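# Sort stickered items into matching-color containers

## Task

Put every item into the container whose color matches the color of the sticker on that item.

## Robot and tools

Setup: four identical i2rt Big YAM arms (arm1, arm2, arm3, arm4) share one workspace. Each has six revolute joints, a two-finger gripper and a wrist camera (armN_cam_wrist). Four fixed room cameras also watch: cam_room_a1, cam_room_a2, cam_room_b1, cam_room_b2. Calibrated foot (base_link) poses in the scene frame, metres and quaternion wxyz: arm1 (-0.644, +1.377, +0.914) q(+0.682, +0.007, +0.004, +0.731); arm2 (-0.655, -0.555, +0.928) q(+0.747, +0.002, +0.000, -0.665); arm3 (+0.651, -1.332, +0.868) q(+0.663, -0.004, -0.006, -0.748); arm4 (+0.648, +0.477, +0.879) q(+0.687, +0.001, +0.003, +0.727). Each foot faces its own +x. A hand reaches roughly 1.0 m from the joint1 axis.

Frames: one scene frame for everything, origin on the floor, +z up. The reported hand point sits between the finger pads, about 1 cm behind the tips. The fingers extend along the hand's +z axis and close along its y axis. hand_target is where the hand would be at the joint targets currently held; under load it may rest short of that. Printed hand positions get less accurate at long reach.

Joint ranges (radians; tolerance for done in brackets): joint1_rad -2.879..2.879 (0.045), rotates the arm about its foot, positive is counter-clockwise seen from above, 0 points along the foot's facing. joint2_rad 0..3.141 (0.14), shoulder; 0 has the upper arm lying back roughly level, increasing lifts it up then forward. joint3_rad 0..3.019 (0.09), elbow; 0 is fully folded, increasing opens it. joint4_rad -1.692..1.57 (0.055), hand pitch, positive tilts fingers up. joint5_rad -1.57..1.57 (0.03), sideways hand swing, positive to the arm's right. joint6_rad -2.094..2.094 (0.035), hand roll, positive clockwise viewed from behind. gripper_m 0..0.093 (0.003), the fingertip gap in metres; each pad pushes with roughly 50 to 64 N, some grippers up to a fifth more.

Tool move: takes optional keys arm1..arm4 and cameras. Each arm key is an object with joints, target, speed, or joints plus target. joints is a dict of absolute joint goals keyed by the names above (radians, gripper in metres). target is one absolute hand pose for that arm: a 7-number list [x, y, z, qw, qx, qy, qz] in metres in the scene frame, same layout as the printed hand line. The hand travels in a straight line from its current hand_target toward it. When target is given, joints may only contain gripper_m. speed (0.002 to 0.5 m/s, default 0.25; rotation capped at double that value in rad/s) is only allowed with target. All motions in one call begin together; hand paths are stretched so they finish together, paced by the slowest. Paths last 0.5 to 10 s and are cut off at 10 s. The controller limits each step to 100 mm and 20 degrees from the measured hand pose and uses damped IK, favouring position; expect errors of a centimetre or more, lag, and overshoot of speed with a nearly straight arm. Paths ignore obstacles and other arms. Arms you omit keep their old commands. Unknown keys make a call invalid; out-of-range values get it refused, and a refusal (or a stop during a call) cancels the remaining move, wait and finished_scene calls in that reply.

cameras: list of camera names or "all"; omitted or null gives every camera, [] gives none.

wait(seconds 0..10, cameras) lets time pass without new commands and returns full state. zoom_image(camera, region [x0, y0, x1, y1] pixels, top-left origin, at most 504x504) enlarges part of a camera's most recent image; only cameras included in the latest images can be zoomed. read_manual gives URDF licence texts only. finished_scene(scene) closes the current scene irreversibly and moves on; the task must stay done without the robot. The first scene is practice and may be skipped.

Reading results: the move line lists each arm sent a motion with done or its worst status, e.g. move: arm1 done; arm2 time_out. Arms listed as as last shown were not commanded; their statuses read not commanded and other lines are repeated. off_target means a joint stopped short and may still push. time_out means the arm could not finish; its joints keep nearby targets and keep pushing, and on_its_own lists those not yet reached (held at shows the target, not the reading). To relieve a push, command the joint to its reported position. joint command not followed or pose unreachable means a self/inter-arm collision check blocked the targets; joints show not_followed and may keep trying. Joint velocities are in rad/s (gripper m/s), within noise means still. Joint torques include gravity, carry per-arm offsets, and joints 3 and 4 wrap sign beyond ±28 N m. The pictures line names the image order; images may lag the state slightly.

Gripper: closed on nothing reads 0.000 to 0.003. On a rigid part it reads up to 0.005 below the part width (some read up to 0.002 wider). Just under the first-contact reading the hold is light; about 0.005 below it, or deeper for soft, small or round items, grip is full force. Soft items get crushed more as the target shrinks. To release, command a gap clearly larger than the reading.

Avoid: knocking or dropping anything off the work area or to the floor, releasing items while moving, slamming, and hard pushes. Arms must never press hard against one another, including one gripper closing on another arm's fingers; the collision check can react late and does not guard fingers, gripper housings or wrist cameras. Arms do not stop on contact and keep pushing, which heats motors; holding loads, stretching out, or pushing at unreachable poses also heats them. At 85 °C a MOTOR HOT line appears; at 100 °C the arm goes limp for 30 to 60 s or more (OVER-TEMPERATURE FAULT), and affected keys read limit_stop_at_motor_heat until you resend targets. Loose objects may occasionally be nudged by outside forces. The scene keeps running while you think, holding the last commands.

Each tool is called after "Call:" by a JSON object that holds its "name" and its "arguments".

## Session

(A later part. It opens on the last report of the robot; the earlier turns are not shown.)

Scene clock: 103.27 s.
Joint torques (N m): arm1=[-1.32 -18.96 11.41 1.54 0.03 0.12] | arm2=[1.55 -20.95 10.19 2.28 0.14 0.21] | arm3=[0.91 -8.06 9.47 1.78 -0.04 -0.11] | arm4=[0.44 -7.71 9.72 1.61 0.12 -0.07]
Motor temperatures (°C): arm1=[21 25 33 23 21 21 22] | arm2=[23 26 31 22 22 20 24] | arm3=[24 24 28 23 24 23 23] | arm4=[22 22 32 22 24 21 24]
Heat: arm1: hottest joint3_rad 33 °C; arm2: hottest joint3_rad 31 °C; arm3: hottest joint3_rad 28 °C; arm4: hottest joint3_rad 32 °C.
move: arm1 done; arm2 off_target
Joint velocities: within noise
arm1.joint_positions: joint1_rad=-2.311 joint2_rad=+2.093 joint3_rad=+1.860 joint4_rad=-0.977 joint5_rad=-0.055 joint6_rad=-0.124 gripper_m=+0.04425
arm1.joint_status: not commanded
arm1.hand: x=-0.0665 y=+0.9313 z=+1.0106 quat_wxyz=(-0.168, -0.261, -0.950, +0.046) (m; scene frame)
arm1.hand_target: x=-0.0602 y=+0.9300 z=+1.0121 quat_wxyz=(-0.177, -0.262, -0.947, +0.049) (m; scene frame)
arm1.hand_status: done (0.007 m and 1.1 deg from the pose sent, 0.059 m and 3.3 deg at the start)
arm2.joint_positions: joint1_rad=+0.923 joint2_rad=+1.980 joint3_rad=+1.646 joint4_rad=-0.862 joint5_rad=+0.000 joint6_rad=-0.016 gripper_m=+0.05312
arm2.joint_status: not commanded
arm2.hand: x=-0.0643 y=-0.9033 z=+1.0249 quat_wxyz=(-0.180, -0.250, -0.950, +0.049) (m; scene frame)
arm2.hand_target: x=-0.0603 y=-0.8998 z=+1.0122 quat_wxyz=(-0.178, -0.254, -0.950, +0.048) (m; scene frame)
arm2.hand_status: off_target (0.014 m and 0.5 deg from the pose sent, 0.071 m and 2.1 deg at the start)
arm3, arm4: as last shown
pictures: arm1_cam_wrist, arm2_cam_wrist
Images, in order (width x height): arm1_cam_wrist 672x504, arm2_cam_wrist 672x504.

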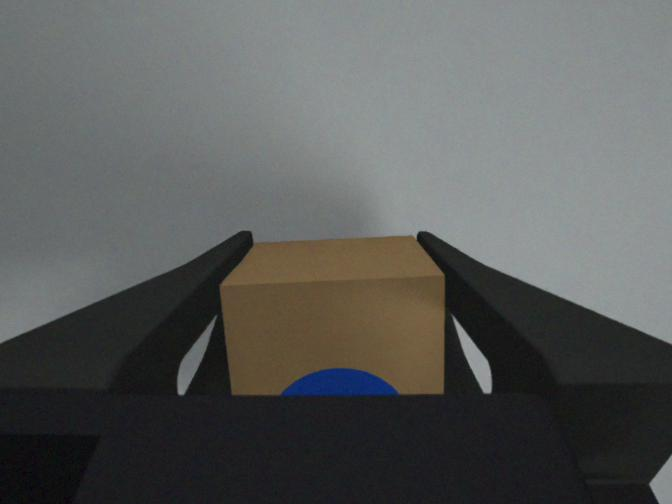

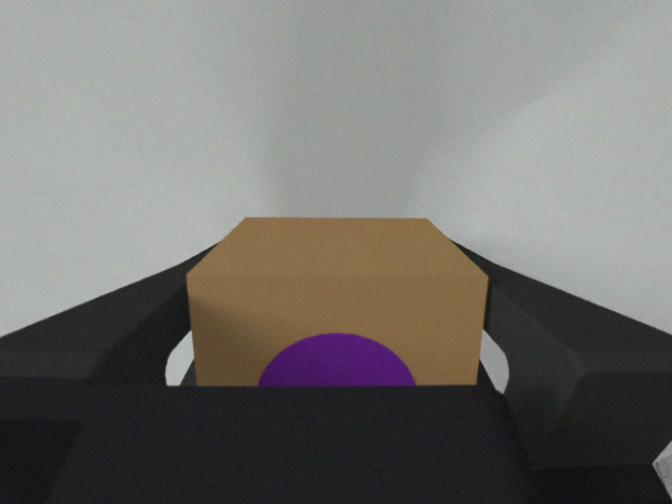

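Call:
{"name": "move", "arguments": {"arm1": {"target":[-0.06,0.93,0.998,-0.177,-0.262,-0.948,0.049],"speed":0.05}, "arm2": {"target":[-0.06,-0.9,0.994,-0.178,-0.254,-0.95,0.048],"speed":0.05}, "cameras": []}}

Call:
{"name": "move", "arguments": {"arm1": {"joints":{"gripper_m":0.08}}, "arm2": {"joints":{"gripper_m":0.085}}, "cameras": ["arm1_cam_wrist","arm2_cam_wrist"]}}

Call:
{"name": "move", "arguments": {"arm1": {"target":[-0.12,0.965,1.12,-0.177,-0.262,-0.948,0.049],"speed":0.25}, "arm2": {"target":[-0.12,-0.865,1.12,-0.178,-0.254,-0.95,0.048],"speed":0.25}, "cameras": ["arm1_cam_wrist","arm2_cam_wrist"]}}

Call:
{"name": "move", "arguments": {"arm1": {"target":[-0.4,1.1,1.18,-0.177,-0.262,-0.948,0.049],"speed":0.4}, "arm2": {"target":[-0.4,-0.73,1.18,-0.178,-0.254,-0.95,0.048],"speed":0.4}, "arm4": {"target":[0.03,0.86,1.14,-0.11,0.873,-0.236,-0.409],"speed":0.35}, "arm3": {"target":[0.03,-0.95,1.14,-0.11,0.873,-0.236,-0.409],"speed":0.35}, "cameras": ["arm3_cam_wrist","arm4_cam_wrist"]}}

Scene clock: 112.60 s.
Joint torques (N m): arm1=[-0.91 -18.67 10.92 1.66 0.05 0.11] | arm2=[1.38 -20.31 9.69 2.29 0.15 0.21] | arm3=[0.97 -8.12 9.48 1.77 -0.04 -0.11] | arm4=[0.91 -7.59 9.89 1.63 0.13 -0.08]
Motor temperatures (°C): arm1=[21 26 33 23 21 21 22] | arm2=[23 27 32 22 22 20 24] | arm3=[24 24 28 23 24 23 23] | arm4=[22 22 32 22 24 21 24]
Heat: arm1: hottest joint3_rad 33 °C; arm2: hottest joint3_rad 32 °C; arm3: hottest joint3_rad 28 °C; arm4: hottest joint3_rad 32 °C.
move: arm1 done; arm2 off_target
Joint velocities: within noise
arm1.joint_positions: joint1_rad=-2.311 joint2_rad=+2.094 joint3_rad=+1.844 joint4_rad=-0.946 joint5_rad=-0.055 joint6_rad=-0.124 gripper_m=+0.04425
arm1.joint_status: not commanded
arm1.hand: x=-0.0652 y=+0.9302 z=+1.0049 quat_wxyz=(-0.174, -0.260, -0.949, +0.048) (m; scene frame)
arm1.hand_target: x=-0.0602 y=+0.9300 z=+0.9981 quat_wxyz=(-0.177, -0.262, -0.947, +0.049) (m; scene frame)
arm1.hand_status: done (0.009 m and 0.4 deg from the pose sent, 0.014 m and 1.1 deg at the start)
arm2.joint_positions: joint1_rad=+0.923 joint2_rad=+1.987 joint3_rad=+1.628 joint4_rad=-0.822 joint5_rad=+0.000 joint6_rad=-0.016 gripper_m=+0.05312
arm2.joint_status: not commanded
arm2.hand: x=-0.0623 y=-0.9044 z=+1.0158 quat_wxyz=(-0.187, -0.250, -0.949, +0.051) (m; scene frame)
arm2.hand_target: x=-0.0606 y=-0.8996 z=+0.9944 quat_wxyz=(-0.178, -0.254, -0.950, +0.048) (m; scene frame)
arm2.hand_status: off_target (0.022 m and 1.2 deg from the pose sent, 0.031 m and 0.5 deg at the start)
arm3, arm4: as last shown
pictures: none
No camera images: "cameras" was empty.

Scene clock: 113.17 s.
Joint torques (N m): arm1=[-1.26 -18.78 10.84 1.7 0.05 0.07] | arm2=[1.44 -20.19 9.72 2.26 0.14 0.21] | arm3=[0.85 -8.06 9.47 1.8 -0.04 -0.11] | arm4=[0.73 -7.36 9.78 1.51 0.09 -0.1]
Motor temperatures (°C): arm1=[21 26 33 23 21 21 22] | arm2=[23 27 32 22 22 20 24] | arm3=[24 24 28 23 24 23 23] | arm4=[22 22 32 22 24 21 24]
Heat: arm1: hottest joint3_rad 33 °C; arm2: hottest joint3_rad 32 °C; arm3: hottest joint3_rad 28 °C; arm4: hottest joint3_rad 32 °C.
move: arm1 done; arm2 done
Joint velocities: within noise
arm1.joint_positions: joint1_rad=-2.311 joint2_rad=+2.094 joint3_rad=+1.844 joint4_rad=-0.946 joint5_rad=-0.055 joint6_rad=-0.124 gripper_m=+0.07996
arm1.joint_status: all done
arm1.hand: x=-0.0652 y=+0.9302 z=+1.0049 quat_wxyz=(-0.174, -0.260, -0.948, +0.048) (m; scene frame)
arm1.hand_target: x=-0.0601 y=+0.9301 z=+0.9981 quat_wxyz=(-0.177, -0.262, -0.947, +0.049) (m; scene frame)
arm1.hand_status: not commanded
arm2.joint_positions: joint1_rad=+0.923 joint2_rad=+1.987 joint3_rad=+1.628 joint4_rad=-0.821 joint5_rad=+0.001 joint6_rad=-0.016 gripper_m=+0.08492
arm2.joint_status: all done
arm2.hand: x=-0.0620 y=-0.9046 z=+1.0160 quat_wxyz=(-0.187, -0.250, -0.949, +0.051) (m; scene frame)
arm2.hand_target: x=-0.0607 y=-0.8997 z=+0.9943 quat_wxyz=(-0.178, -0.254, -0.950, +0.048) (m; scene frame)
arm2.hand_status: not commanded
arm3, arm4: as last shown
pictures: arm1_cam_wrist, arm2_cam_wrist
Images, in order (width x height): arm1_cam_wrist 672x504, arm2_cam_wrist 672x504.

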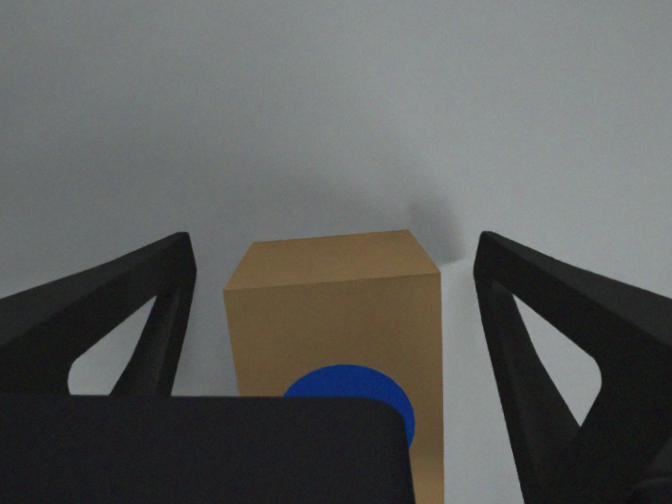

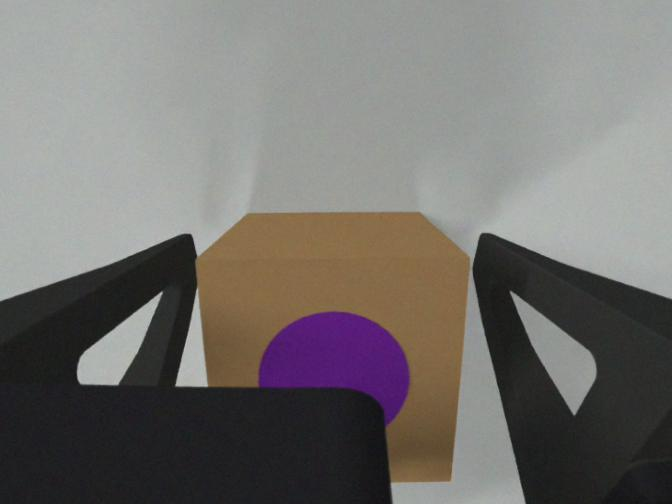

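Scene clock: 114.47 s.
Joint torques (N m): arm1=[-3.08 -15.27 11.41 0.59 -0.08 -0.09] | arm2=[1.67 -17.32 10.28 1.02 0.15 0.2] | arm3=[0.91 -8.06 9.46 1.8 -0.03 -0.11] | arm4=[1.08 -7.06 9.7 1.48 0.11 -0.08]
Motor temperatures (°C): arm1=[21 26 33 23 21 21 22] | arm2=[23 27 31 22 22 20 24] | arm3=[24 24 28 23 24 23 23] | arm4=[22 22 32 22 24 21 24]
Heat: arm1: hottest joint3_rad 33 °C; arm2: hottest joint3_rad 31 °C; arm3: hottest joint3_rad 28 °C; arm4: hottest joint3_rad 32 °C.
move: arm1 done; arm2 off_target
Joint velocities: within noise
arm1.joint_positions: joint1_rad=-2.312 joint2_rad=+1.841 joint3_rad=+1.764 joint4_rad=-1.096 joint5_rad=-0.058 joint6_rad=-0.123 gripper_m=+0.07996
arm1.joint_status: not commanded
arm1.hand: x=-0.1149 y=+0.9702 z=+1.1264 quat_wxyz=(-0.185, -0.260, -0.946, +0.051) (m; scene frame)
arm1.hand_target: x=-0.1200 y=+0.9652 z=+1.1201 quat_wxyz=(-0.177, -0.262, -0.947, +0.049) (m; scene frame)
arm1.hand_status: done (0.010 m and 1.0 deg from the pose sent, 0.132 m and 0.4 deg at the start)
arm2.joint_positions: joint1_rad=+0.923 joint2_rad=+1.722 joint3_rad=+1.567 joint4_rad=-1.000 joint5_rad=+0.001 joint6_rad=-0.016 gripper_m=+0.08492
arm2.joint_status: not commanded
arm2.hand: x=-0.1189 y=-0.8718 z=+1.1390 quat_wxyz=(-0.199, -0.250, -0.946, +0.055) (m; scene frame)
arm2.hand_target: x=-0.1203 y=-0.8649 z=+1.1203 quat_wxyz=(-0.178, -0.254, -0.950, +0.048) (m; scene frame)
arm2.hand_status: off_target (0.020 m and 2.6 deg from the pose sent, 0.126 m and 1.2 deg at the start)
arm3, arm4: as last shown
pictures: arm1_cam_wrist, arm2_cam_wrist
Images, in order (width x height): arm1_cam_wrist 672x504, arm2_cam_wrist 672x504.

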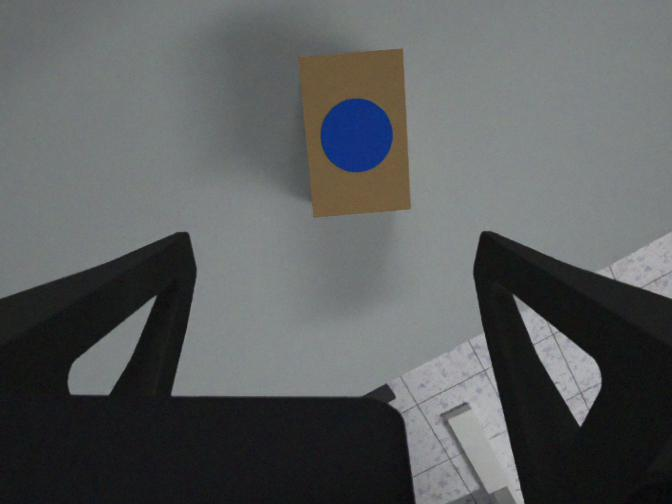

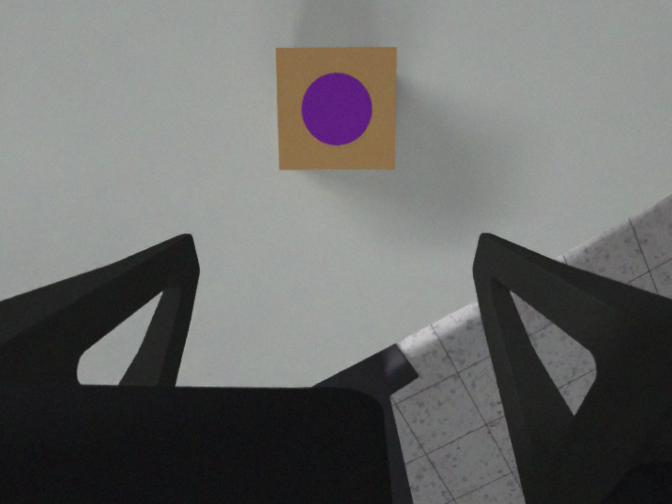

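Scene clock: 117.70 s.
Joint torques (N m): arm1=[-2.61 -4.48 11.23 0.55 -0.12 -0.06] | arm2=[-0.03 -5.3 10.03 0.98 -0.21 -0.07] | arm3=[1.79 -21.6 13.83 1.17 -0.09 -0.14] | arm4=[1.44 -18.55 13.04 1.8 -0.06 -0.12]
Motor temperatures (°C): arm1=[21 26 33 23 21 21 22] | arm2=[23 27 31 22 22 20 24] | arm3=[24 24 28 23 25 23 23] | arm4=[22 22 33 22 24 21 24]
Heat: arm1: hottest joint3_rad 33 °C; arm2: hottest joint3_rad 31 °C; arm3: hottest joint3_rad 28 °C; arm4: hottest joint3_rad 33 °C.
move: arm1 done; arm2 off_target; arm3 off_target; arm4 off_target
Joint velocities: within noise
arm1.joint_positions: joint1_rad=-2.556 joint2_rad=+1.068 joint3_rad=+1.078 joint4_rad=-1.215 joint5_rad=-0.144 joint6_rad=-0.349 gripper_m=+0.07996
arm1.joint_status: not commanded
arm1.hand: x=-0.3963 y=+1.0993 z=+1.1802 quat_wxyz=(-0.180, -0.262, -0.947, +0.051) (m; scene frame)
arm1.hand_target: x=-0.3999 y=+1.1000 z=+1.1801 quat_wxyz=(-0.177, -0.262, -0.947, +0.049) (m; scene frame)
arm1.hand_status: done (0.004 m and 0.5 deg from the pose sent, 0.318 m and 1.0 deg at the start)
arm2.joint_positions: joint1_rad=+0.851 joint2_rad=+0.895 joint3_rad=+0.944 joint4_rad=-1.220 joint5_rad=-0.024 joint6_rad=-0.069 gripper_m=+0.08492
arm2.joint_status: not commanded
arm2.hand: x=-0.3936 y=-0.7317 z=+1.1889 quat_wxyz=(-0.192, -0.256, -0.946, +0.052) (m; scene frame)
arm2.hand_target: x=-0.3999 y=-0.7299 z=+1.1802 quat_wxyz=(-0.178, -0.254, -0.950, +0.048) (m; scene frame)
arm2.hand_status: off_target (0.011 m and 1.8 deg from the pose sent, 0.317 m and 2.6 deg at the start)
arm3.joint_positions: joint1_rad=-2.003 joint2_rad=+1.761 joint3_rad=+1.551 joint4_rad=-0.531 joint5_rad=-0.007 joint6_rad=-0.013 gripper_m=+0.09403
arm3.joint_status: not commanded
arm3.hand: x=+0.0416 y=-0.9537 z=+1.1057 quat_wxyz=(+0.103, -0.883, +0.245, +0.386) (m; scene frame)
arm3.hand_target: x=+0.0314 y=-0.9510 z=+1.1402 quat_wxyz=(+0.110, -0.874, +0.236, +0.410) (m; scene frame)
arm3.hand_status: off_target (0.036 m and 3.2 deg from the pose sent, 0.741 m and 73.6 deg at the start; pose on its path clipped on 34 of 97 steps)
arm4.joint_positions: joint1_rad=+0.955 joint2_rad=+1.749 joint3_rad=+1.521 joint4_rad=-0.522 joint5_rad=-0.016 joint6_rad=-0.008 gripper_m=+0.09400
arm4.joint_status: not commanded
arm4.hand: x=+0.0480 y=+0.8520 z=+1.1182 quat_wxyz=(-0.103, +0.882, -0.248, -0.387) (m; scene frame)
arm4.hand_target: x=+0.0316 y=+0.8591 z=+1.1402 quat_wxyz=(-0.110, +0.874, -0.237, -0.410) (m; scene frame)
arm4.hand_status: off_target (0.029 m and 3.2 deg from the pose sent, 0.372 m and 23.7 deg at the start)
pictures: arm3_cam_wrist, arm4_cam_wrist
Images, in order (width x height): arm3_cam_wrist 672x504, arm4_cam_wrist 672x504.

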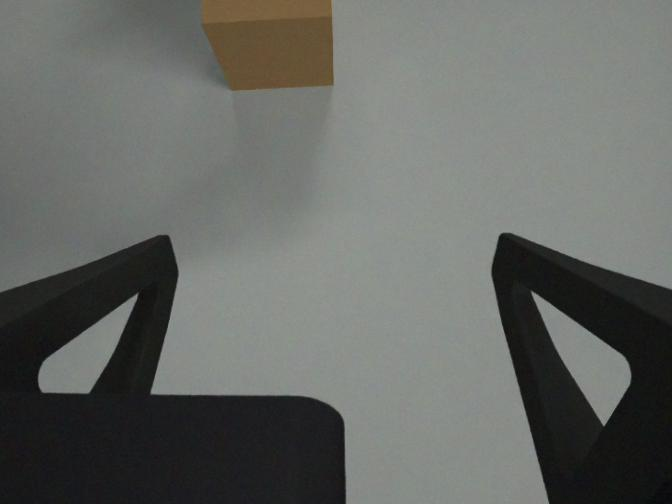

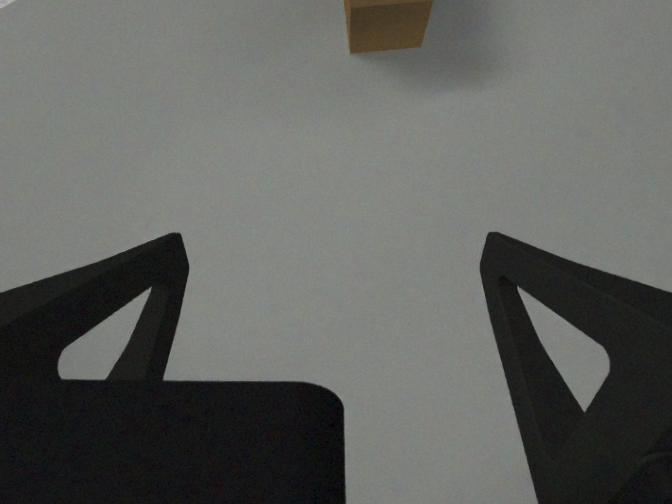

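Call:
{"name": "move", "arguments": {"arm4": {"target":[-0.075,0.957,1.085,-0.11,0.873,-0.236,-0.409],"speed":0.25}, "arm3": {"target":[-0.063,-0.927,1.1,-0.11,0.873,-0.236,-0.409],"speed":0.25}, "cameras": ["arm3_cam_wrist","arm4_cam_wrist"]}}

Scene clock: 126.37 s.
Joint torques (N m): arm1=[-2.32 -4.6 11.1 0.59 -0.19 -0.01] | arm2=[0.03 -5.3 9.99 0.96 -0.22 -0.08] | arm3=[2.2 -24.64 14.34 1.17 0.12 0.03] | arm4=[0.44 -25.23 13.27 0.83 -0.05 -0.09]
Motor temperatures (°C): arm1=[21 26 32 23 21 21 22] | arm2=[23 26 31 22 22 20 23] | arm3=[24 25 29 23 25 23 23] | arm4=[22 23 36 22 24 21 24]
Heat: arm1: hottest joint3_rad 32 °C; arm2: hottest joint3_rad 31 °C; arm3: hottest joint3_rad 29 °C; arm4: hottest joint3_rad 36 °C.
move: arm3 off_target; arm4 off_target
Joint velocities: within noise
arm1, arm2: as last shown
arm2.hand_target: x=-0.3999 y=-0.7299 z=+1.1802 quat_wxyz=(-0.178, -0.254, -0.949, +0.048) (m; scene frame)
arm3.joint_positions: joint1_rad=-1.967 joint2_rad=+2.019 joint3_rad=+1.839 joint4_rad=-0.557 joint5_rad=+0.020 joint6_rad=-0.003 gripper_m=+0.09403
arm3.joint_status: not commanded
arm3.hand: x=-0.0474 y=-0.9278 z=+1.0695 quat_wxyz=(+0.107, -0.884, +0.239, +0.387) (m; scene frame)
arm3.hand_target: x=-0.0613 y=-0.9281 z=+1.1002 quat_wxyz=(+0.110, -0.874, +0.236, +0.410) (m; scene frame)
arm3.hand_status: off_target (0.034 m and 2.9 deg from the pose sent, 0.108 m and 3.2 deg at the start)
arm4.joint_positions: joint1_rad=+0.923 joint2_rad=+2.180 joint3_rad=+2.044 joint4_rad=-0.590 joint5_rad=-0.044 joint6_rad=-0.032 gripper_m=+0.09400
arm4.joint_status: not commanded
arm4.hand: x=-0.0660 y=+0.9498 z=+1.0676 quat_wxyz=(-0.104, +0.878, -0.244, -0.398) (m; scene frame)
arm4.hand_target: x=-0.0740 y=+0.9563 z=+1.0851 quat_wxyz=(-0.110, +0.874, -0.236, -0.410) (m; scene frame)
arm4.hand_status: off_target (0.021 m and 1.8 deg from the pose sent, 0.165 m and 3.2 deg at the start)
pictures: arm3_cam_wrist, arm4_cam_wrist
Images, in order (width x height): arm3_cam_wrist 672x504, arm4_cam_wrist 672x504.

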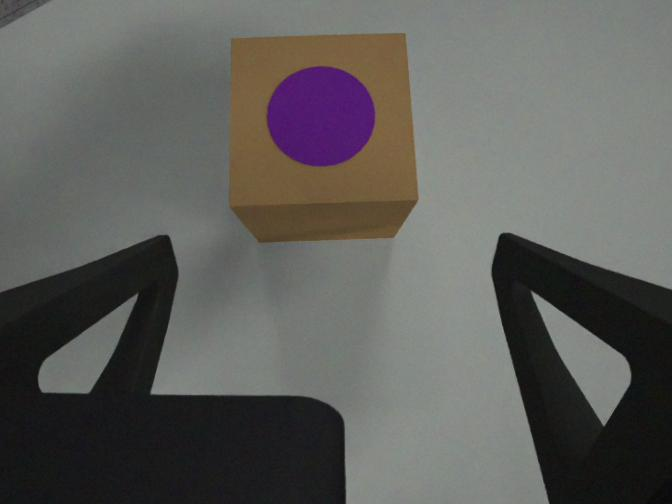

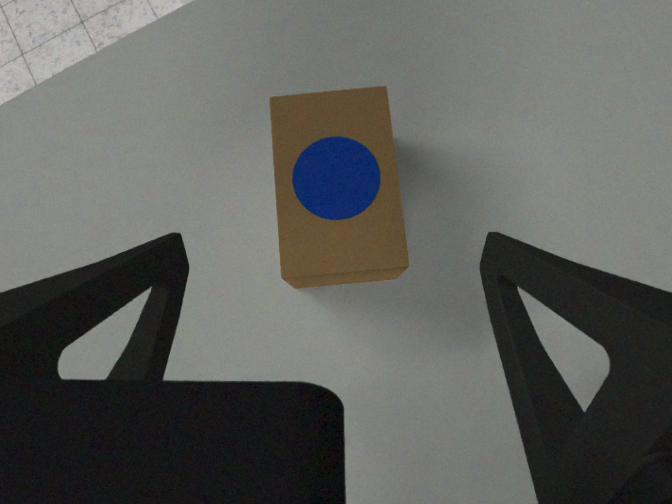

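Call:
{"name": "move", "arguments": {"arm4": {"target":[-0.1,0.976,1.015,-0.0965,0.88,-0.2057,-0.413],"speed":0.12}, "arm3": {"target":[-0.106,-0.905,1.04,-0.11,0.873,-0.236,-0.409],"speed":0.12}, "cameras": ["arm3_cam_wrist","arm4_cam_wrist"]}}

Scene clock: 138.10 s.
Joint torques (N m): arm1=[-2.32 -4.48 11.22 0.54 -0.15 -0.04] | arm2=[0.03 -5.36 10 0.99 -0.21 -0.08] | arm3=[2.43 -24.76 14.12 1.91 0.11 -0.01] | arm4=[0.67 -24.76 12.93 1.63 -0.07 -0.04]
Motor temperatures (°C): arm1=[21 25 32 23 21 21 22] | arm2=[23 26 32 22 22 20 23] | arm3=[24 26 31 23 24 23 23] | arm4=[22 23 39 22 24 21 24]
Heat: arm1: hottest joint3_rad 32 °C; arm2: hottest joint3_rad 32 °C; arm3: hottest joint3_rad 31 °C; arm4: hottest joint3_rad 39 °C.
move: arm3 off_target; arm4 off_target
Joint velocities: within noise
arm1, arm2: as last shown
arm3.joint_positions: joint1_rad=-1.966 joint2_rad=+2.175 joint3_rad=+1.978 joint4_rad=-0.534 joint5_rad=+0.021 joint6_rad=+0.002 gripper_m=+0.09402
arm3.joint_status: not commanded
arm3.hand: x=-0.0868 y=-0.9061 z=+1.0255 quat_wxyz=(+0.107, -0.882, +0.241, +0.390) (m; scene frame)
arm3.hand_target: x=-0.1045 y=-0.9061 z=+1.0401 quat_wxyz=(+0.110, -0.874, +0.236, +0.410) (m; scene frame)
arm3.hand_status: off_target (0.024 m and 2.5 deg from the pose sent, 0.069 m and 2.9 deg at the start)
arm4.joint_positions: joint1_rad=+0.915 joint2_rad=+2.300 joint3_rad=+2.117 joint4_rad=-0.545 joint5_rad=-0.107 joint6_rad=-0.089 gripper_m=+0.09400
arm4.joint_status: not commanded
arm4.hand: x=-0.0911 y=+0.9608 z=+1.0157 quat_wxyz=(-0.089, +0.887, -0.210, -0.403) (m; scene frame)
arm4.hand_target: x=-0.0987 y=+0.9752 z=+1.0151 quat_wxyz=(-0.097, +0.881, -0.206, -0.414) (m; scene frame)
arm4.hand_status: off_target (0.018 m and 1.7 deg from the pose sent, 0.068 m and 4.9 deg at the start)
pictures: arm3_cam_wrist, arm4_cam_wrist
Images, in order (width x height): arm3_cam_wrist 672x504, arm4_cam_wrist 672x504.

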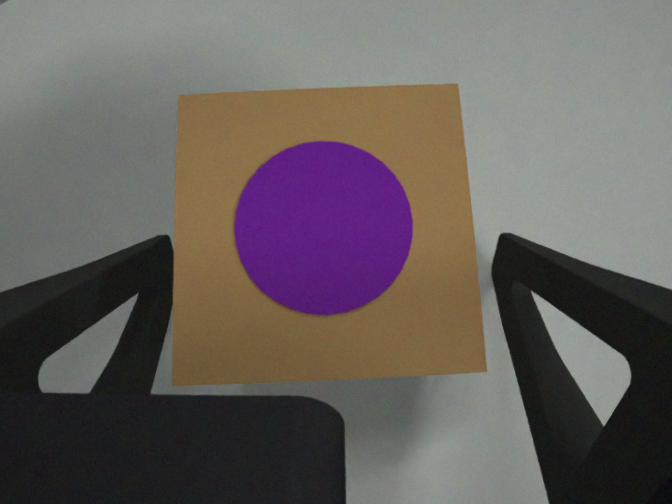

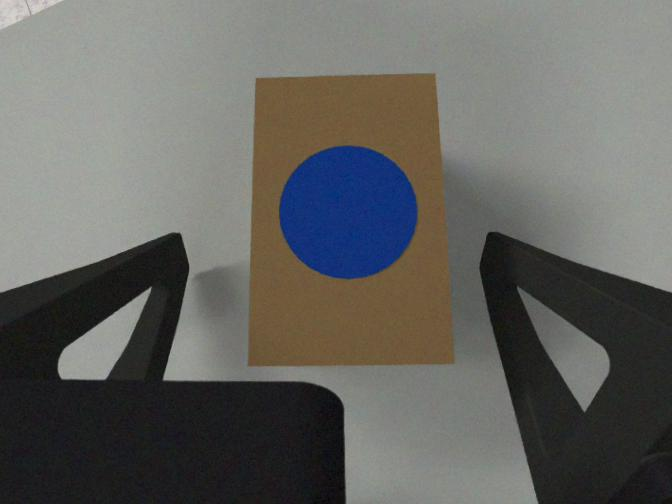

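Call:
{"name": "move", "arguments": {"arm4": {"joints":{"gripper_m":0.03}}, "arm3": {"joints":{"gripper_m":0.04}}, "cameras": ["arm3_cam_wrist","arm4_cam_wrist"]}}

Call:
{"name": "move", "arguments": {"arm4": {"target":[-0.05,0.95,1.12,-0.0965,0.88,-0.2057,-0.413],"speed":0.25}, "arm3": {"target":[-0.05,-0.92,1.14,-0.11,0.873,-0.236,-0.409],"speed":0.25}, "cameras": ["arm3_cam_wrist","arm4_cam_wrist"]}}

Scene clock: 143.23 s.
Joint torques (N m): arm1=[-2.37 -4.66 11.18 0.55 -0.18 -0.07] | arm2=[-0.03 -5.42 10.02 0.96 -0.21 -0.09] | arm3=[2.37 -24.88 14.15 1.96 0.11 -0.02] | arm4=[0.32 -24.7 13.01 1.68 -0.03 -0.06]
Motor temperatures (°C): arm1=[21 25 32 23 21 21 22] | arm2=[23 26 32 22 22 20 23] | arm3=[24 26 31 23 24 23 23] | arm4=[22 24 40 22 24 21 24]
Heat: arm1: hottest joint3_rad 32 °C; arm2: hottest joint3_rad 32 °C; arm3: hottest joint3_rad 31 °C; arm4: hottest joint3_rad 40 °C.
move: arm3 off_target; arm4 off_target
Joint velocities: within noise
arm1, arm2: as last shown
arm3.joint_positions: joint1_rad=-1.966 joint2_rad=+2.175 joint3_rad=+1.978 joint4_rad=-0.534 joint5_rad=+0.021 joint6_rad=+0.002 gripper_m=+0.05327
arm3.joint_status: gripper_m off_target (ended at +0.05329, target +0.04000)
arm3.hand: x=-0.0868 y=-0.9061 z=+1.0255 quat_wxyz=(+0.107, -0.882, +0.241, +0.390) (m; scene frame)
arm3.hand_target: x=-0.1045 y=-0.9060 z=+1.0401 quat_wxyz=(+0.110, -0.874, +0.236, +0.410) (m; scene frame)
arm3.hand_status: not commanded
arm4.joint_positions: joint1_rad=+0.914 joint2_rad=+2.301 joint3_rad=+2.117 joint4_rad=-0.545 joint5_rad=-0.108 joint6_rad=-0.089 gripper_m=+0.04411
arm4.joint_status: gripper_m off_target (ended at +0.04414, target +0.03000)
arm4.hand: x=-0.0903 y=+0.9622 z=+1.0153 quat_wxyz=(-0.090, +0.886, -0.210, -0.402) (m; scene frame)
arm4.hand_target: x=-0.0986 y=+0.9752 z=+1.0152 quat_wxyz=(-0.097, +0.881, -0.206, -0.414) (m; scene frame)
arm4.hand_status: not commanded
pictures: arm3_cam_wrist, arm4_cam_wrist
Images, in order (width x height): arm3_cam_wrist 672x504, arm4_cam_wrist 672x504.

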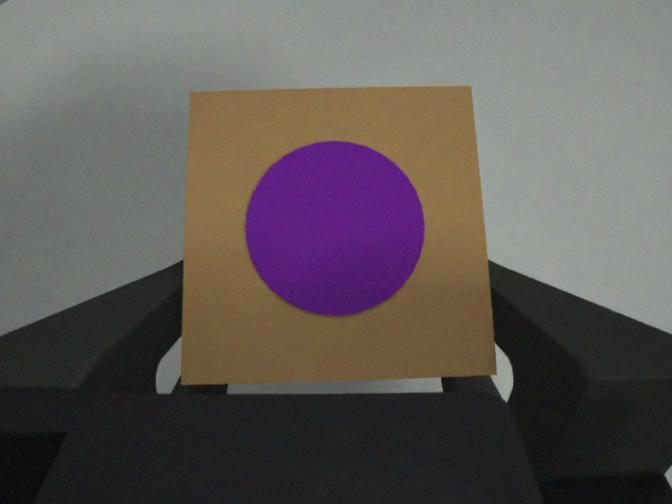

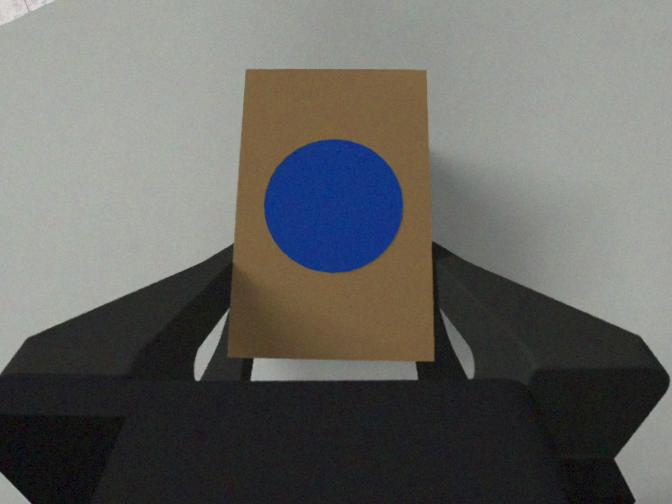

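Scene clock: 144.60 s.
Joint torques (N m): arm1=[-2.55 -3.9 11.06 0.42 -0.14 -0.08] | arm2=[0.09 -5.3 10.02 0.96 -0.21 -0.09] | arm3=[0.91 -23.65 9.69 1.39 -0.08 -0.13] | arm4=[0.73 -24.88 9.84 1.02 -0.11 -0.07]
Motor temperatures (°C): arm1=[21 25 32 23 21 21 22] | arm2=[23 26 32 22 22 20 23] | arm3=[24 26 31 23 24 23 23] | arm4=[22 24 39 22 24 21 25]
Heat: arm1: hottest joint3_rad 32 °C; arm2: hottest joint3_rad 32 °C; arm3: hottest joint3_rad 31 °C; arm4: hottest joint3_rad 39 °C.
move: arm3 off_target; arm4 done
Joint velocities: within noise
arm1, arm2: as last shown
arm3.joint_positions: joint1_rad=-1.966 joint2_rad=+1.983 joint3_rad=+1.959 joint4_rad=-0.649 joint5_rad=+0.011 joint6_rad=+0.002 gripper_m=+0.05325
arm3.joint_status: not commanded
arm3.hand: x=-0.0527 y=-0.9258 z=+1.1485 quat_wxyz=(+0.109, -0.871, +0.236, +0.416) (m; scene frame)
arm3.hand_target: x=-0.0500 y=-0.9201 z=+1.1400 quat_wxyz=(+0.110, -0.874, +0.236, +0.410) (m; scene frame)
arm3.hand_status: off_target (0.011 m and 0.8 deg from the pose sent, 0.121 m and 2.5 deg at the start)
arm4.joint_positions: joint1_rad=+0.903 joint2_rad=+2.101 joint3_rad=+2.044 joint4_rad=-0.633 joint5_rad=-0.114 joint6_rad=-0.091 gripper_m=+0.04411
arm4.joint_status: not commanded
arm4.hand: x=-0.0517 y=+0.9457 z=+1.1262 quat_wxyz=(-0.096, +0.878, -0.209, -0.419) (m; scene frame)
arm4.hand_target: x=-0.0500 y=+0.9498 z=+1.1199 quat_wxyz=(-0.097, +0.882, -0.206, -0.414) (m; scene frame)
arm4.hand_status: done (0.008 m and 0.9 deg from the pose sent, 0.113 m and 1.7 deg at the start)
pictures: arm3_cam_wrist, arm4_cam_wrist
Images, in order (width x height): arm3_cam_wrist 672x504, arm4_cam_wrist 672x504.

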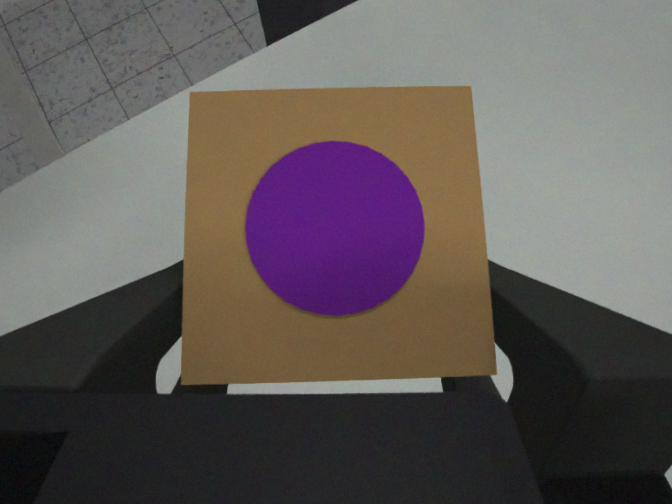

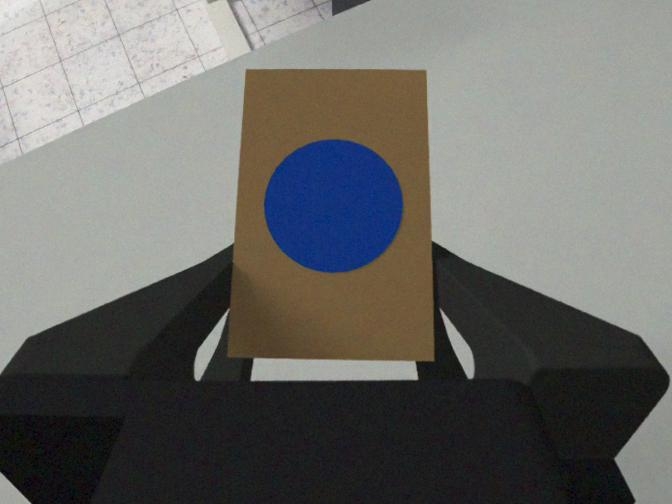

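Call:
{"name": "move", "arguments": {"arm4": {"target":[0.35,0.75,1.16,-0.102,0.88,-0.219,-0.409],"speed":0.35}, "arm3": {"target":[0.35,-1.10,1.18,-0.11,0.873,-0.236,-0.409],"speed":0.35}, "cameras": []}}

Call:
{"name": "move", "arguments": {"arm4": {"joints":{"joint1_rad":-1.4,"joint2_rad":1.3,"joint3_rad":1.5,"joint4_rad":-1.25,"joint5_rad":0,"joint6_rad":0}}, "arm3": {"joints":{"joint1_rad":1.57,"joint2_rad":1.3,"joint3_rad":1.5,"joint4_rad":-1.25,"joint5_rad":0,"joint6_rad":0}}, "cameras": ["arm3_cam_wrist","arm4_cam_wrist"]}}

Scene clock: 179.40 s.
Joint torques (N m): arm1=[-2.96 -5.13 11.08 0.7 -0.14 -0.04] | arm2=[-0.03 -5.25 9.99 0.96 -0.22 -0.08] | arm3=[0.62 -3.78 9.47 1.36 -0.16 -0.14] | arm4=[0.67 -4.31 9.72 0.83 -0.18 -0.08]
Motor temperatures (°C): arm1=[21 25 32 23 21 21 21] | arm2=[23 25 32 22 22 20 23] | arm3=[24 26 32 23 24 23 24] | arm4=[22 25 37 22 24 21 26]
Heat: arm1: hottest joint3_rad 32 °C; arm2: hottest joint3_rad 32 °C; arm3: hottest joint3_rad 32 °C; arm4: hottest joint3_rad 37 °C.
move: arm3 done; arm4 done
Joint velocities: within noise
arm1, arm2: as last shown
arm3.joint_positions: joint1_rad=-2.145 joint2_rad=+0.797 joint3_rad=+0.864 joint4_rad=-0.750 joint5_rad=-0.128 joint6_rad=-0.113 gripper_m=+0.05325
arm3.joint_status: not commanded
arm3.hand: x=+0.3474 y=-1.1026 z=+1.1843 quat_wxyz=(+0.109, -0.872, +0.235, +0.415) (m; scene frame)
arm3.hand_target: x=+0.3500 y=-1.1000 z=+1.1801 quat_wxyz=(+0.110, -0.874, +0.236, +0.410) (m; scene frame)
arm3.hand_status: done (0.006 m and 0.7 deg from the pose sent, 0.440 m and 0.8 deg at the start)
arm4.joint_positions: joint1_rad=+0.666 joint2_rad=+0.898 joint3_rad=+0.826 joint4_rad=-0.648 joint5_rad=-0.266 joint6_rad=-0.229 gripper_m=+0.04412
arm4.joint_status: not commanded
arm4.hand: x=+0.3510 y=+0.7491 z=+1.1628 quat_wxyz=(-0.104, +0.876, -0.224, -0.415) (m; scene frame)
arm4.hand_target: x=+0.3500 y=+0.7500 z=+1.1600 quat_wxyz=(-0.102, +0.880, -0.219, -0.409) (m; scene frame)
arm4.hand_status: done (0.003 m and 1.0 deg from the pose sent, 0.448 m and 1.8 deg at the start)
pictures: none
No camera images: "cameras" was empty.

Scene clock: 184.10 s.
Joint torques (N m): arm1=[-2.02 -4.07 11.15 0.57 -0.17 -0.05] | arm2=[0.15 -5.25 10.02 0.98 -0.21 -0.08] | arm3=[28.81 -11.87 17.77 1.47 -2.99 0.55] | arm4=[1.14 -12.86 11.52 0.35 0.04 0.14]
Motor temperatures (°C): arm1=[21 25 32 23 21 21 21] | arm2=[23 25 32 22 22 20 23] | arm3=[26 26 33 23 37 23 24] | arm4=[22 25 37 22 24 21 26]
Heat: arm1: hottest joint3_rad 32 °C; arm2: hottest joint3_rad 32 °C; arm3: hottest joint5_rad 37 °C; arm4: hottest joint3_rad 37 °C.
move: arm3 time_out; arm4 done
Joint velocities: within noise
arm1, arm2: as last shown
arm3.joint_positions: joint1_rad=-1.481 joint2_rad=+1.303 joint3_rad=+1.398 joint4_rad=-1.267 joint5_rad=+0.261 joint6_rad=-0.059 gripper_m=+0.05322
arm3.joint_status: joint1_rad time_out (moved +0.663 of +3.715); joint3_rad time_out (moved +0.533 of +0.636); joint5_rad time_out (moved +0.390 of +0.128); joint6_rad time_out (moved +0.054 of +0.113); the others done
arm3.on_its_own: joint1_rad reads -1.481 and still pushes toward -1.090 since a time_out (your +1.570 is given up); joint3_rad reads +1.398 and still pushes toward +1.500 since a time_out; joint5_rad reads +0.261 and still pushes toward +0.180 since a time_out (your +0.000 is given up); joint6_rad reads -0.059 and still pushes toward +0.000 since a time_out
arm3.hand: x=+0.1917 y=-1.2678 z=+1.1950 quat_wxyz=(+0.130, -0.973, +0.014, +0.190) (m; scene frame)
arm3.hand_target: x=+0.1891 y=-1.4667 z=+1.2472 quat_wxyz=(+0.033, -0.951, -0.148, +0.268) (m; scene frame)
arm3.hand_status: not commanded
arm4.joint_positions: joint1_rad=-1.407 joint2_rad=+1.315 joint3_rad=+1.464 joint4_rad=-1.241 joint5_rad=+0.001 joint6_rad=-0.011 gripper_m=+0.04412
arm4.joint_status: all done
arm4.hand: x=+1.1208 y=+0.5834 z=+1.2288 quat_wxyz=(-0.233, +0.112, -0.966, -0.023) (m; scene frame)
arm4.hand_target: x=+1.1200 y=+0.5868 z=+1.2526 quat_wxyz=(-0.253, +0.110, -0.961, -0.028) (m; scene frame)
arm4.hand_status: not commanded
pictures: arm3_cam_wrist, arm4_cam_wrist
Images, in order (width x height): arm3_cam_wrist 672x504, arm4_cam_wrist 672x504.

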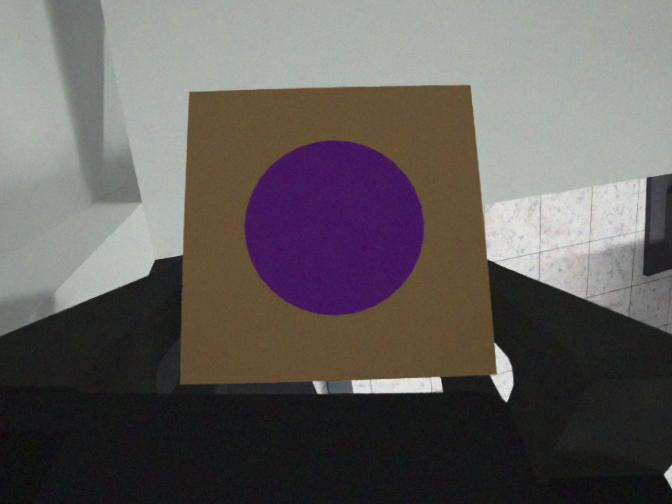

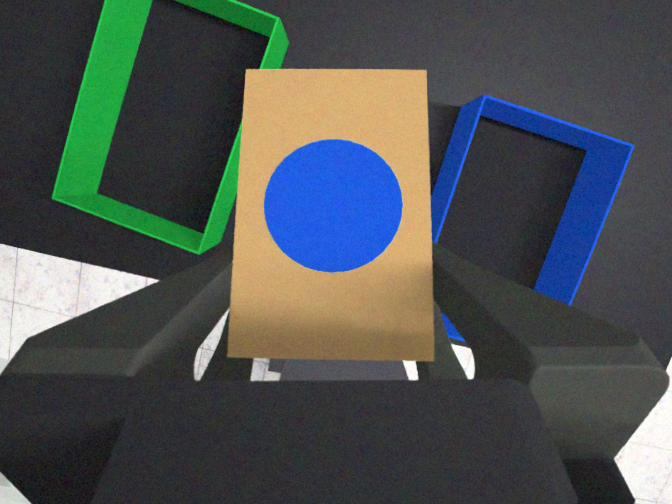

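Call:
{"name": "move", "arguments": {"arm3": {"joints":{"joint1_rad":-1.9,"joint5_rad":0.1}}, "arm4": {"target":[1.11,0.36,1.02,-0.2,0.24,-0.949,-0.05],"speed":0.35}, "cameras": ["arm4_cam_wrist"]}}

Call:
{"name": "move", "arguments": {"arm3": {"joints":{"joint2_rad":0.85,"joint3_rad":1.2,"joint4_rad":-1.4,"joint5_rad":0,"joint6_rad":0}}, "cameras": ["arm3_cam_wrist"]}}

Scene clock: 192.10 s.
Joint torques (N m): arm1=[-2.32 -4.48 10.95 0.61 -0.2 -0.06] | arm2=[0.03 -5.3 9.99 0.96 -0.22 -0.08] | arm3=[1.73 -12.86 14.98 1.48 0.01 0.03] | arm4=[1.2 -13.74 8.8 0.85 -0.34 -0.1]
Motor temperatures (°C): arm1=[21 25 32 23 21 21 21] | arm2=[23 25 32 22 22 20 23] | arm3=[27 26 35 23 36 23 24] | arm4=[22 25 37 22 24 21 26]
Heat: arm1: hottest joint3_rad 32 °C; arm2: hottest joint3_rad 32 °C; arm3: hottest joint5_rad 36 °C; arm4: hottest joint3_rad 37 °C.
move: arm3 done; arm4 off_target
Joint velocities: within noise
arm1, arm2: as last shown
arm3.joint_positions: joint1_rad=-1.907 joint2_rad=+1.310 joint3_rad=+1.432 joint4_rad=-1.265 joint5_rad=+0.102 joint6_rad=-0.007 gripper_m=+0.05323
arm3.joint_status: all done
arm3.on_its_own: joint6_rad moved +0.052 to your old target +0.000
arm3.hand: x=+0.2362 y=-1.1034 z=+1.2012 quat_wxyz=(+0.091, -0.950, +0.230, +0.192) (m; scene frame)
arm3.hand_target: x=+0.2239 y=-1.1007 z=+1.2407 quat_wxyz=(+0.098, -0.939, +0.230, +0.238) (m; scene frame)
arm3.hand_status: not commanded
arm4.joint_positions: joint1_rad=-1.994 joint2_rad=+1.477 joint3_rad=+1.076 joint4_rad=-0.914 joint5_rad=-0.309 joint6_rad=-0.796 gripper_m=+0.04412
arm4.joint_status: not commanded
arm4.hand: x=+1.1021 y=+0.3592 z=+1.0125 quat_wxyz=(-0.187, +0.228, -0.954, -0.057) (m; scene frame)
arm4.hand_target: x=+1.1098 y=+0.3601 z=+1.0202 quat_wxyz=(-0.200, +0.240, -0.949, -0.050) (m; scene frame)
arm4.hand_status: off_target (0.011 m and 2.3 deg from the pose sent, 0.306 m and 15.6 deg at the start)
pictures: arm4_cam_wrist
Images, in order (width x height): arm4_cam_wrist 672x504.

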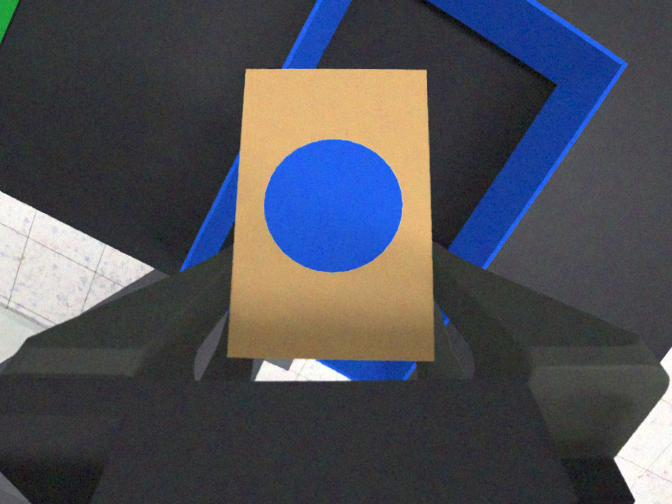

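Scene clock: 193.50 s.
Joint torques (N m): arm1=[-1.38 -4.48 11.22 0.64 -0.16 0] | arm2=[0.03 -5.36 10.02 0.95 -0.22 -0.08] | arm3=[1.85 -4.01 8.94 0.94 -0.09 0.02] | arm4=[0.73 -14.04 8.75 0.87 -0.34 -0.09]
Motor temperatures (°C): arm1=[21 25 32 23 21 21 21] | arm2=[23 25 32 22 22 20 23] | arm3=[27 26 35 23 35 23 24] | arm4=[22 25 37 22 24 21 26]
Heat: arm1: hottest joint3_rad 32 °C; arm2: hottest joint3_rad 32 °C; arm3: hottest joint3_rad 35 °C; arm4: hottest joint3_rad 37 °C.
move: arm3 done
Joint velocities: within noise
arm1.joint_positions: joint1_rad=-2.556 joint2_rad=+1.068 joint3_rad=+1.078 joint4_rad=-1.215 joint5_rad=-0.144 joint6_rad=-0.349 gripper_m=+0.07996
arm1.joint_status: not commanded
arm1.hand: x=-0.3963 y=+1.0993 z=+1.1802 quat_wxyz=(-0.180, -0.262, -0.947, +0.051) (m; scene frame)
arm1.hand_target: x=-0.3999 y=+1.1000 z=+1.1801 quat_wxyz=(-0.177, -0.262, -0.947, +0.049) (m; scene frame)
arm1.hand_status: not commanded
arm2.joint_positions: joint1_rad=+0.851 joint2_rad=+0.895 joint3_rad=+0.944 joint4_rad=-1.220 joint5_rad=-0.024 joint6_rad=-0.069 gripper_m=+0.08492
arm2.joint_status: not commanded
arm2.hand: x=-0.3936 y=-0.7317 z=+1.1889 quat_wxyz=(-0.192, -0.256, -0.946, +0.052) (m; scene frame)
arm2.hand_target: x=-0.3999 y=-0.7299 z=+1.1802 quat_wxyz=(-0.178, -0.254, -0.949, +0.048) (m; scene frame)
arm2.hand_status: not commanded
arm3.joint_positions: joint1_rad=-1.907 joint2_rad=+0.850 joint3_rad=+1.201 joint4_rad=-1.400 joint5_rad=+0.002 joint6_rad=-0.007 gripper_m=+0.05323
arm3.joint_status: all done
arm3.hand: x=+0.3778 y=-1.1915 z=+1.2433 quat_wxyz=(+0.054, -0.942, +0.218, +0.249) (m; scene frame)
arm3.hand_target: x=+0.3771 y=-1.1938 z=+1.2428 quat_wxyz=(+0.051, -0.942, +0.217, +0.249) (m; scene frame)
arm3.hand_status: not commanded
arm4: as last shown
arm4.hand: x=+1.1021 y=+0.3593 z=+1.0125 quat_wxyz=(-0.187, +0.228, -0.954, -0.057) (m; scene frame)
pictures: arm3_cam_wrist
Images, in order (width x height): arm3_cam_wrist 672x504.

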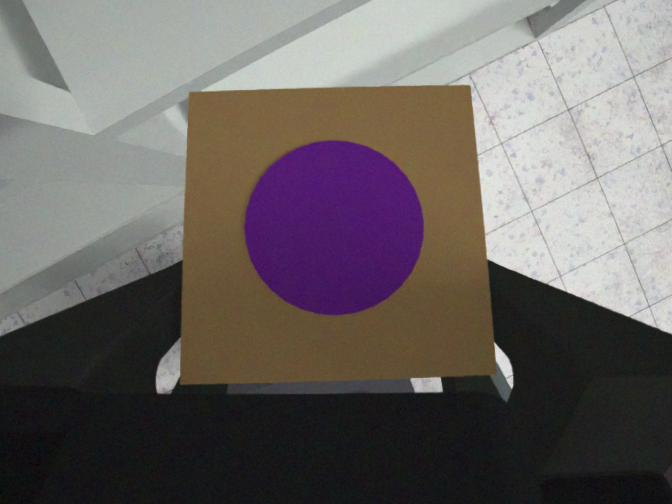

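Call:
{"name": "move", "arguments": {"arm4": {"target":[1.131,0.335,0.9,-0.2,0.24,-0.949,-0.05],"speed":0.25}, "arm3": {"joints":{"joint1_rad":1.4,"joint2_rad":0.9,"joint3_rad":1.25,"joint4_rad":-1.4}}, "cameras": ["arm4_cam_wrist"]}}

Call:
{"name": "move", "arguments": {"arm3": {"joints":{"joint2_rad":1.4,"joint3_rad":1.6,"joint4_rad":-1.25}}, "cameras": ["arm3_cam_wrist"]}}

Scene clock: 201.70 s.
Joint torques (N m): arm1=[-2.02 -4.95 11.28 0.58 -0.14 -0.05] | arm2=[0.03 -5.25 10 0.98 -0.22 -0.08] | arm3=[1.96 -5.6 13.16 0.88 0.14 0] | arm4=[0.5 -15.79 7.17 0.99 -0.31 -0.09]
Motor temperatures (°C): arm1=[21 25 32 23 22 21 21] | arm2=[23 25 32 22 22 20 23] | arm3=[27 26 35 23 32 23 24] | arm4=[22 25 36 22 24 21 26]
Heat: arm1: hottest joint3_rad 32 °C; arm2: hottest joint3_rad 32 °C; arm3: hottest joint3_rad 35 °C; arm4: hottest joint3_rad 36 °C.
move: arm3 done; arm4 off_target
Joint velocities: within noise
arm1, arm2: as last shown
arm3.joint_positions: joint1_rad=+1.391 joint2_rad=+0.911 joint3_rad=+1.201 joint4_rad=-1.400 joint5_rad=-0.003 joint6_rad=-0.006 gripper_m=+0.05313
arm3.joint_status: all done
arm3.hand: x=+0.9550 y=-1.4209 z=+1.2296 quat_wxyz=(-0.228, -0.141, -0.963, +0.040) (m; scene frame)
arm3.hand_target: x=+0.9576 y=-1.4189 z=+1.2562 quat_wxyz=(-0.256, -0.139, -0.956, +0.044) (m; scene frame)
arm3.hand_status: not commanded
arm4.joint_positions: joint1_rad=-2.017 joint2_rad=+1.720 joint3_rad=+1.008 joint4_rad=-0.615 joint5_rad=-0.318 joint6_rad=-0.830 gripper_m=+0.04412
arm4.joint_status: not commanded
arm4.hand: x=+1.1230 y=+0.3399 z=+0.8925 quat_wxyz=(-0.186, +0.233, -0.953, -0.059) (m; scene frame)
arm4.hand_target: x=+1.1308 y=+0.3349 z=+0.9002 quat_wxyz=(-0.200, +0.240, -0.949, -0.050) (m; scene frame)
arm4.hand_status: off_target (0.012 m and 2.1 deg from the pose sent, 0.119 m and 2.3 deg at the start)
pictures: arm4_cam_wrist
Images, in order (width x height): arm4_cam_wrist 672x504.

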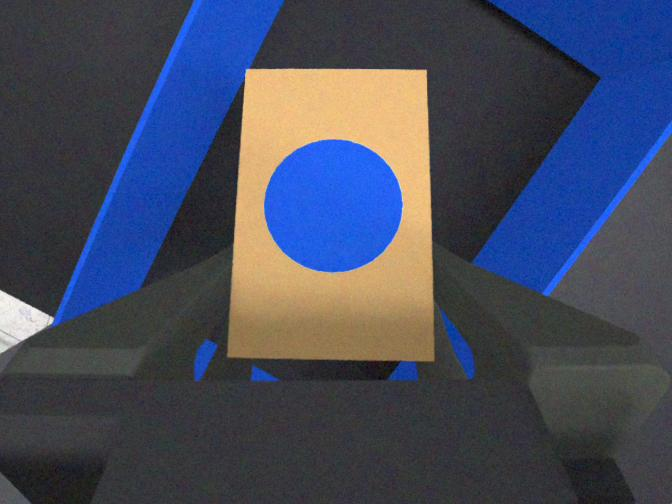

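Scene clock: 203.20 s.
Joint torques (N m): arm1=[-2.61 -4.66 11.25 0.44 -0.17 -0.02] | arm2=[0.09 -5.19 10 0.96 -0.21 -0.07] | arm3=[1.79 -14.62 13.56 1.17 0.14 0.01] | arm4=[0.73 -16.03 7.32 0.95 -0.29 -0.06]
Motor temperatures (°C): arm1=[21 25 32 23 22 21 21] | arm2=[23 25 32 22 22 20 23] | arm3=[27 26 35 23 31 23 24] | arm4=[22 26 36 22 24 21 26]
Heat: arm1: hottest joint3_rad 32 °C; arm2: hottest joint3_rad 32 °C; arm3: hottest joint3_rad 35 °C; arm4: hottest joint3_rad 36 °C.
move: arm3 done
Joint velocities: within noise
arm1, arm2, arm4: as last shown
arm3.joint_positions: joint1_rad=+1.391 joint2_rad=+1.412 joint3_rad=+1.550 joint4_rad=-1.256 joint5_rad=-0.003 joint6_rad=-0.006 gripper_m=+0.05313
arm3.joint_status: all done
arm3.hand: x=+1.1424 y=-1.4791 z=+1.2166 quat_wxyz=(-0.224, -0.141, -0.964, +0.039) (m; scene frame)
arm3.hand_target: x=+1.1496 y=-1.4766 z=+1.2480 quat_wxyz=(-0.256, -0.139, -0.956, +0.044) (m; scene frame)
arm3.hand_status: not commanded
pictures: arm3_cam_wrist
Images, in order (width x height): arm3_cam_wrist 672x504.

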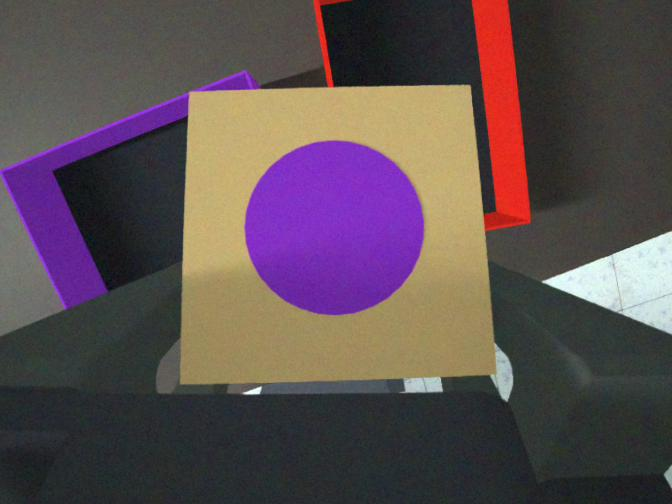

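Call:
{"name": "move", "arguments": {"arm4": {"target":[1.135,0.331,0.765,-0.2,0.24,-0.949,-0.05],"speed":0.2}, "arm3": {"target":[1.185,-1.28,1.05,-0.184,0.051,-0.982,-0.01],"speed":0.35}, "cameras": ["arm3_cam_wrist","arm4_cam_wrist"]}}

Scene clock: 209.83 s.
Joint torques (N m): arm1=[-2.37 -4.72 11.19 0.57 -0.16 -0.05] | arm2=[-0.03 -5.36 10.03 0.99 -0.21 -0.08] | arm3=[0.97 -16.62 9.02 1.28 0.02 -0.11] | arm4=[0.21 -16.32 5.09 0.95 -0.3 -0.09]
Motor temperatures (°C): arm1=[21 24 32 23 22 21 21] | arm2=[23 25 32 22 22 20 23] | arm3=[26 26 35 23 30 23 24] | arm4=[22 26 35 22 25 21 26]
Heat: arm1: hottest joint3_rad 32 °C; arm2: hottest joint3_rad 32 °C; arm3: hottest joint3_rad 35 °C; arm4: hottest joint3_rad 35 °C.
move: arm3 done; arm4 done
Joint velocities: within noise
arm1, arm2: as last shown
arm3.joint_positions: joint1_rad=+1.779 joint2_rad=+1.553 joint3_rad=+1.275 joint4_rad=-0.952 joint5_rad=-0.020 joint6_rad=-0.006 gripper_m=+0.05312
arm3.joint_status: not commanded
arm3.hand: x=+1.1810 y=-1.2799 z=+1.0414 quat_wxyz=(-0.169, +0.049, -0.984, -0.010) (m; scene frame)
arm3.hand_target: x=+1.1849 y=-1.2799 z=+1.0500 quat_wxyz=(-0.184, +0.051, -0.982, -0.010) (m; scene frame)
arm3.hand_status: done (0.010 m and 1.7 deg from the pose sent, 0.263 m and 23.3 deg at the start)
arm4.joint_positions: joint1_rad=-2.017 joint2_rad=+2.004 joint3_rad=+0.974 joint4_rad=-0.281 joint5_rad=-0.319 joint6_rad=-0.833 gripper_m=+0.04412
arm4.joint_status: not commanded
arm4.hand: x=+1.1302 y=+0.3364 z=+0.7664 quat_wxyz=(-0.193, +0.236, -0.951, -0.054) (m; scene frame)
arm4.hand_target: x=+1.1350 y=+0.3309 z=+0.7652 quat_wxyz=(-0.200, +0.240, -0.949, -0.050) (m; scene frame)
arm4.hand_status: done (0.007 m and 1.1 deg from the pose sent, 0.128 m and 2.1 deg at the start)
pictures: arm3_cam_wrist, arm4_cam_wrist
Images, in order (width x height): arm3_cam_wrist 672x504, arm4_cam_wrist 672x504.

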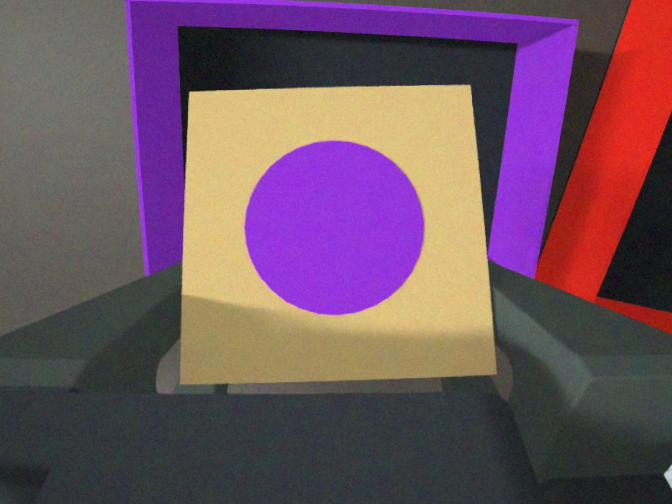

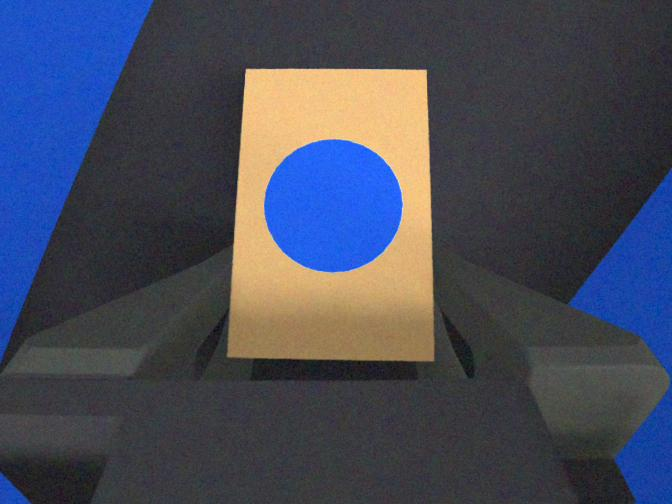

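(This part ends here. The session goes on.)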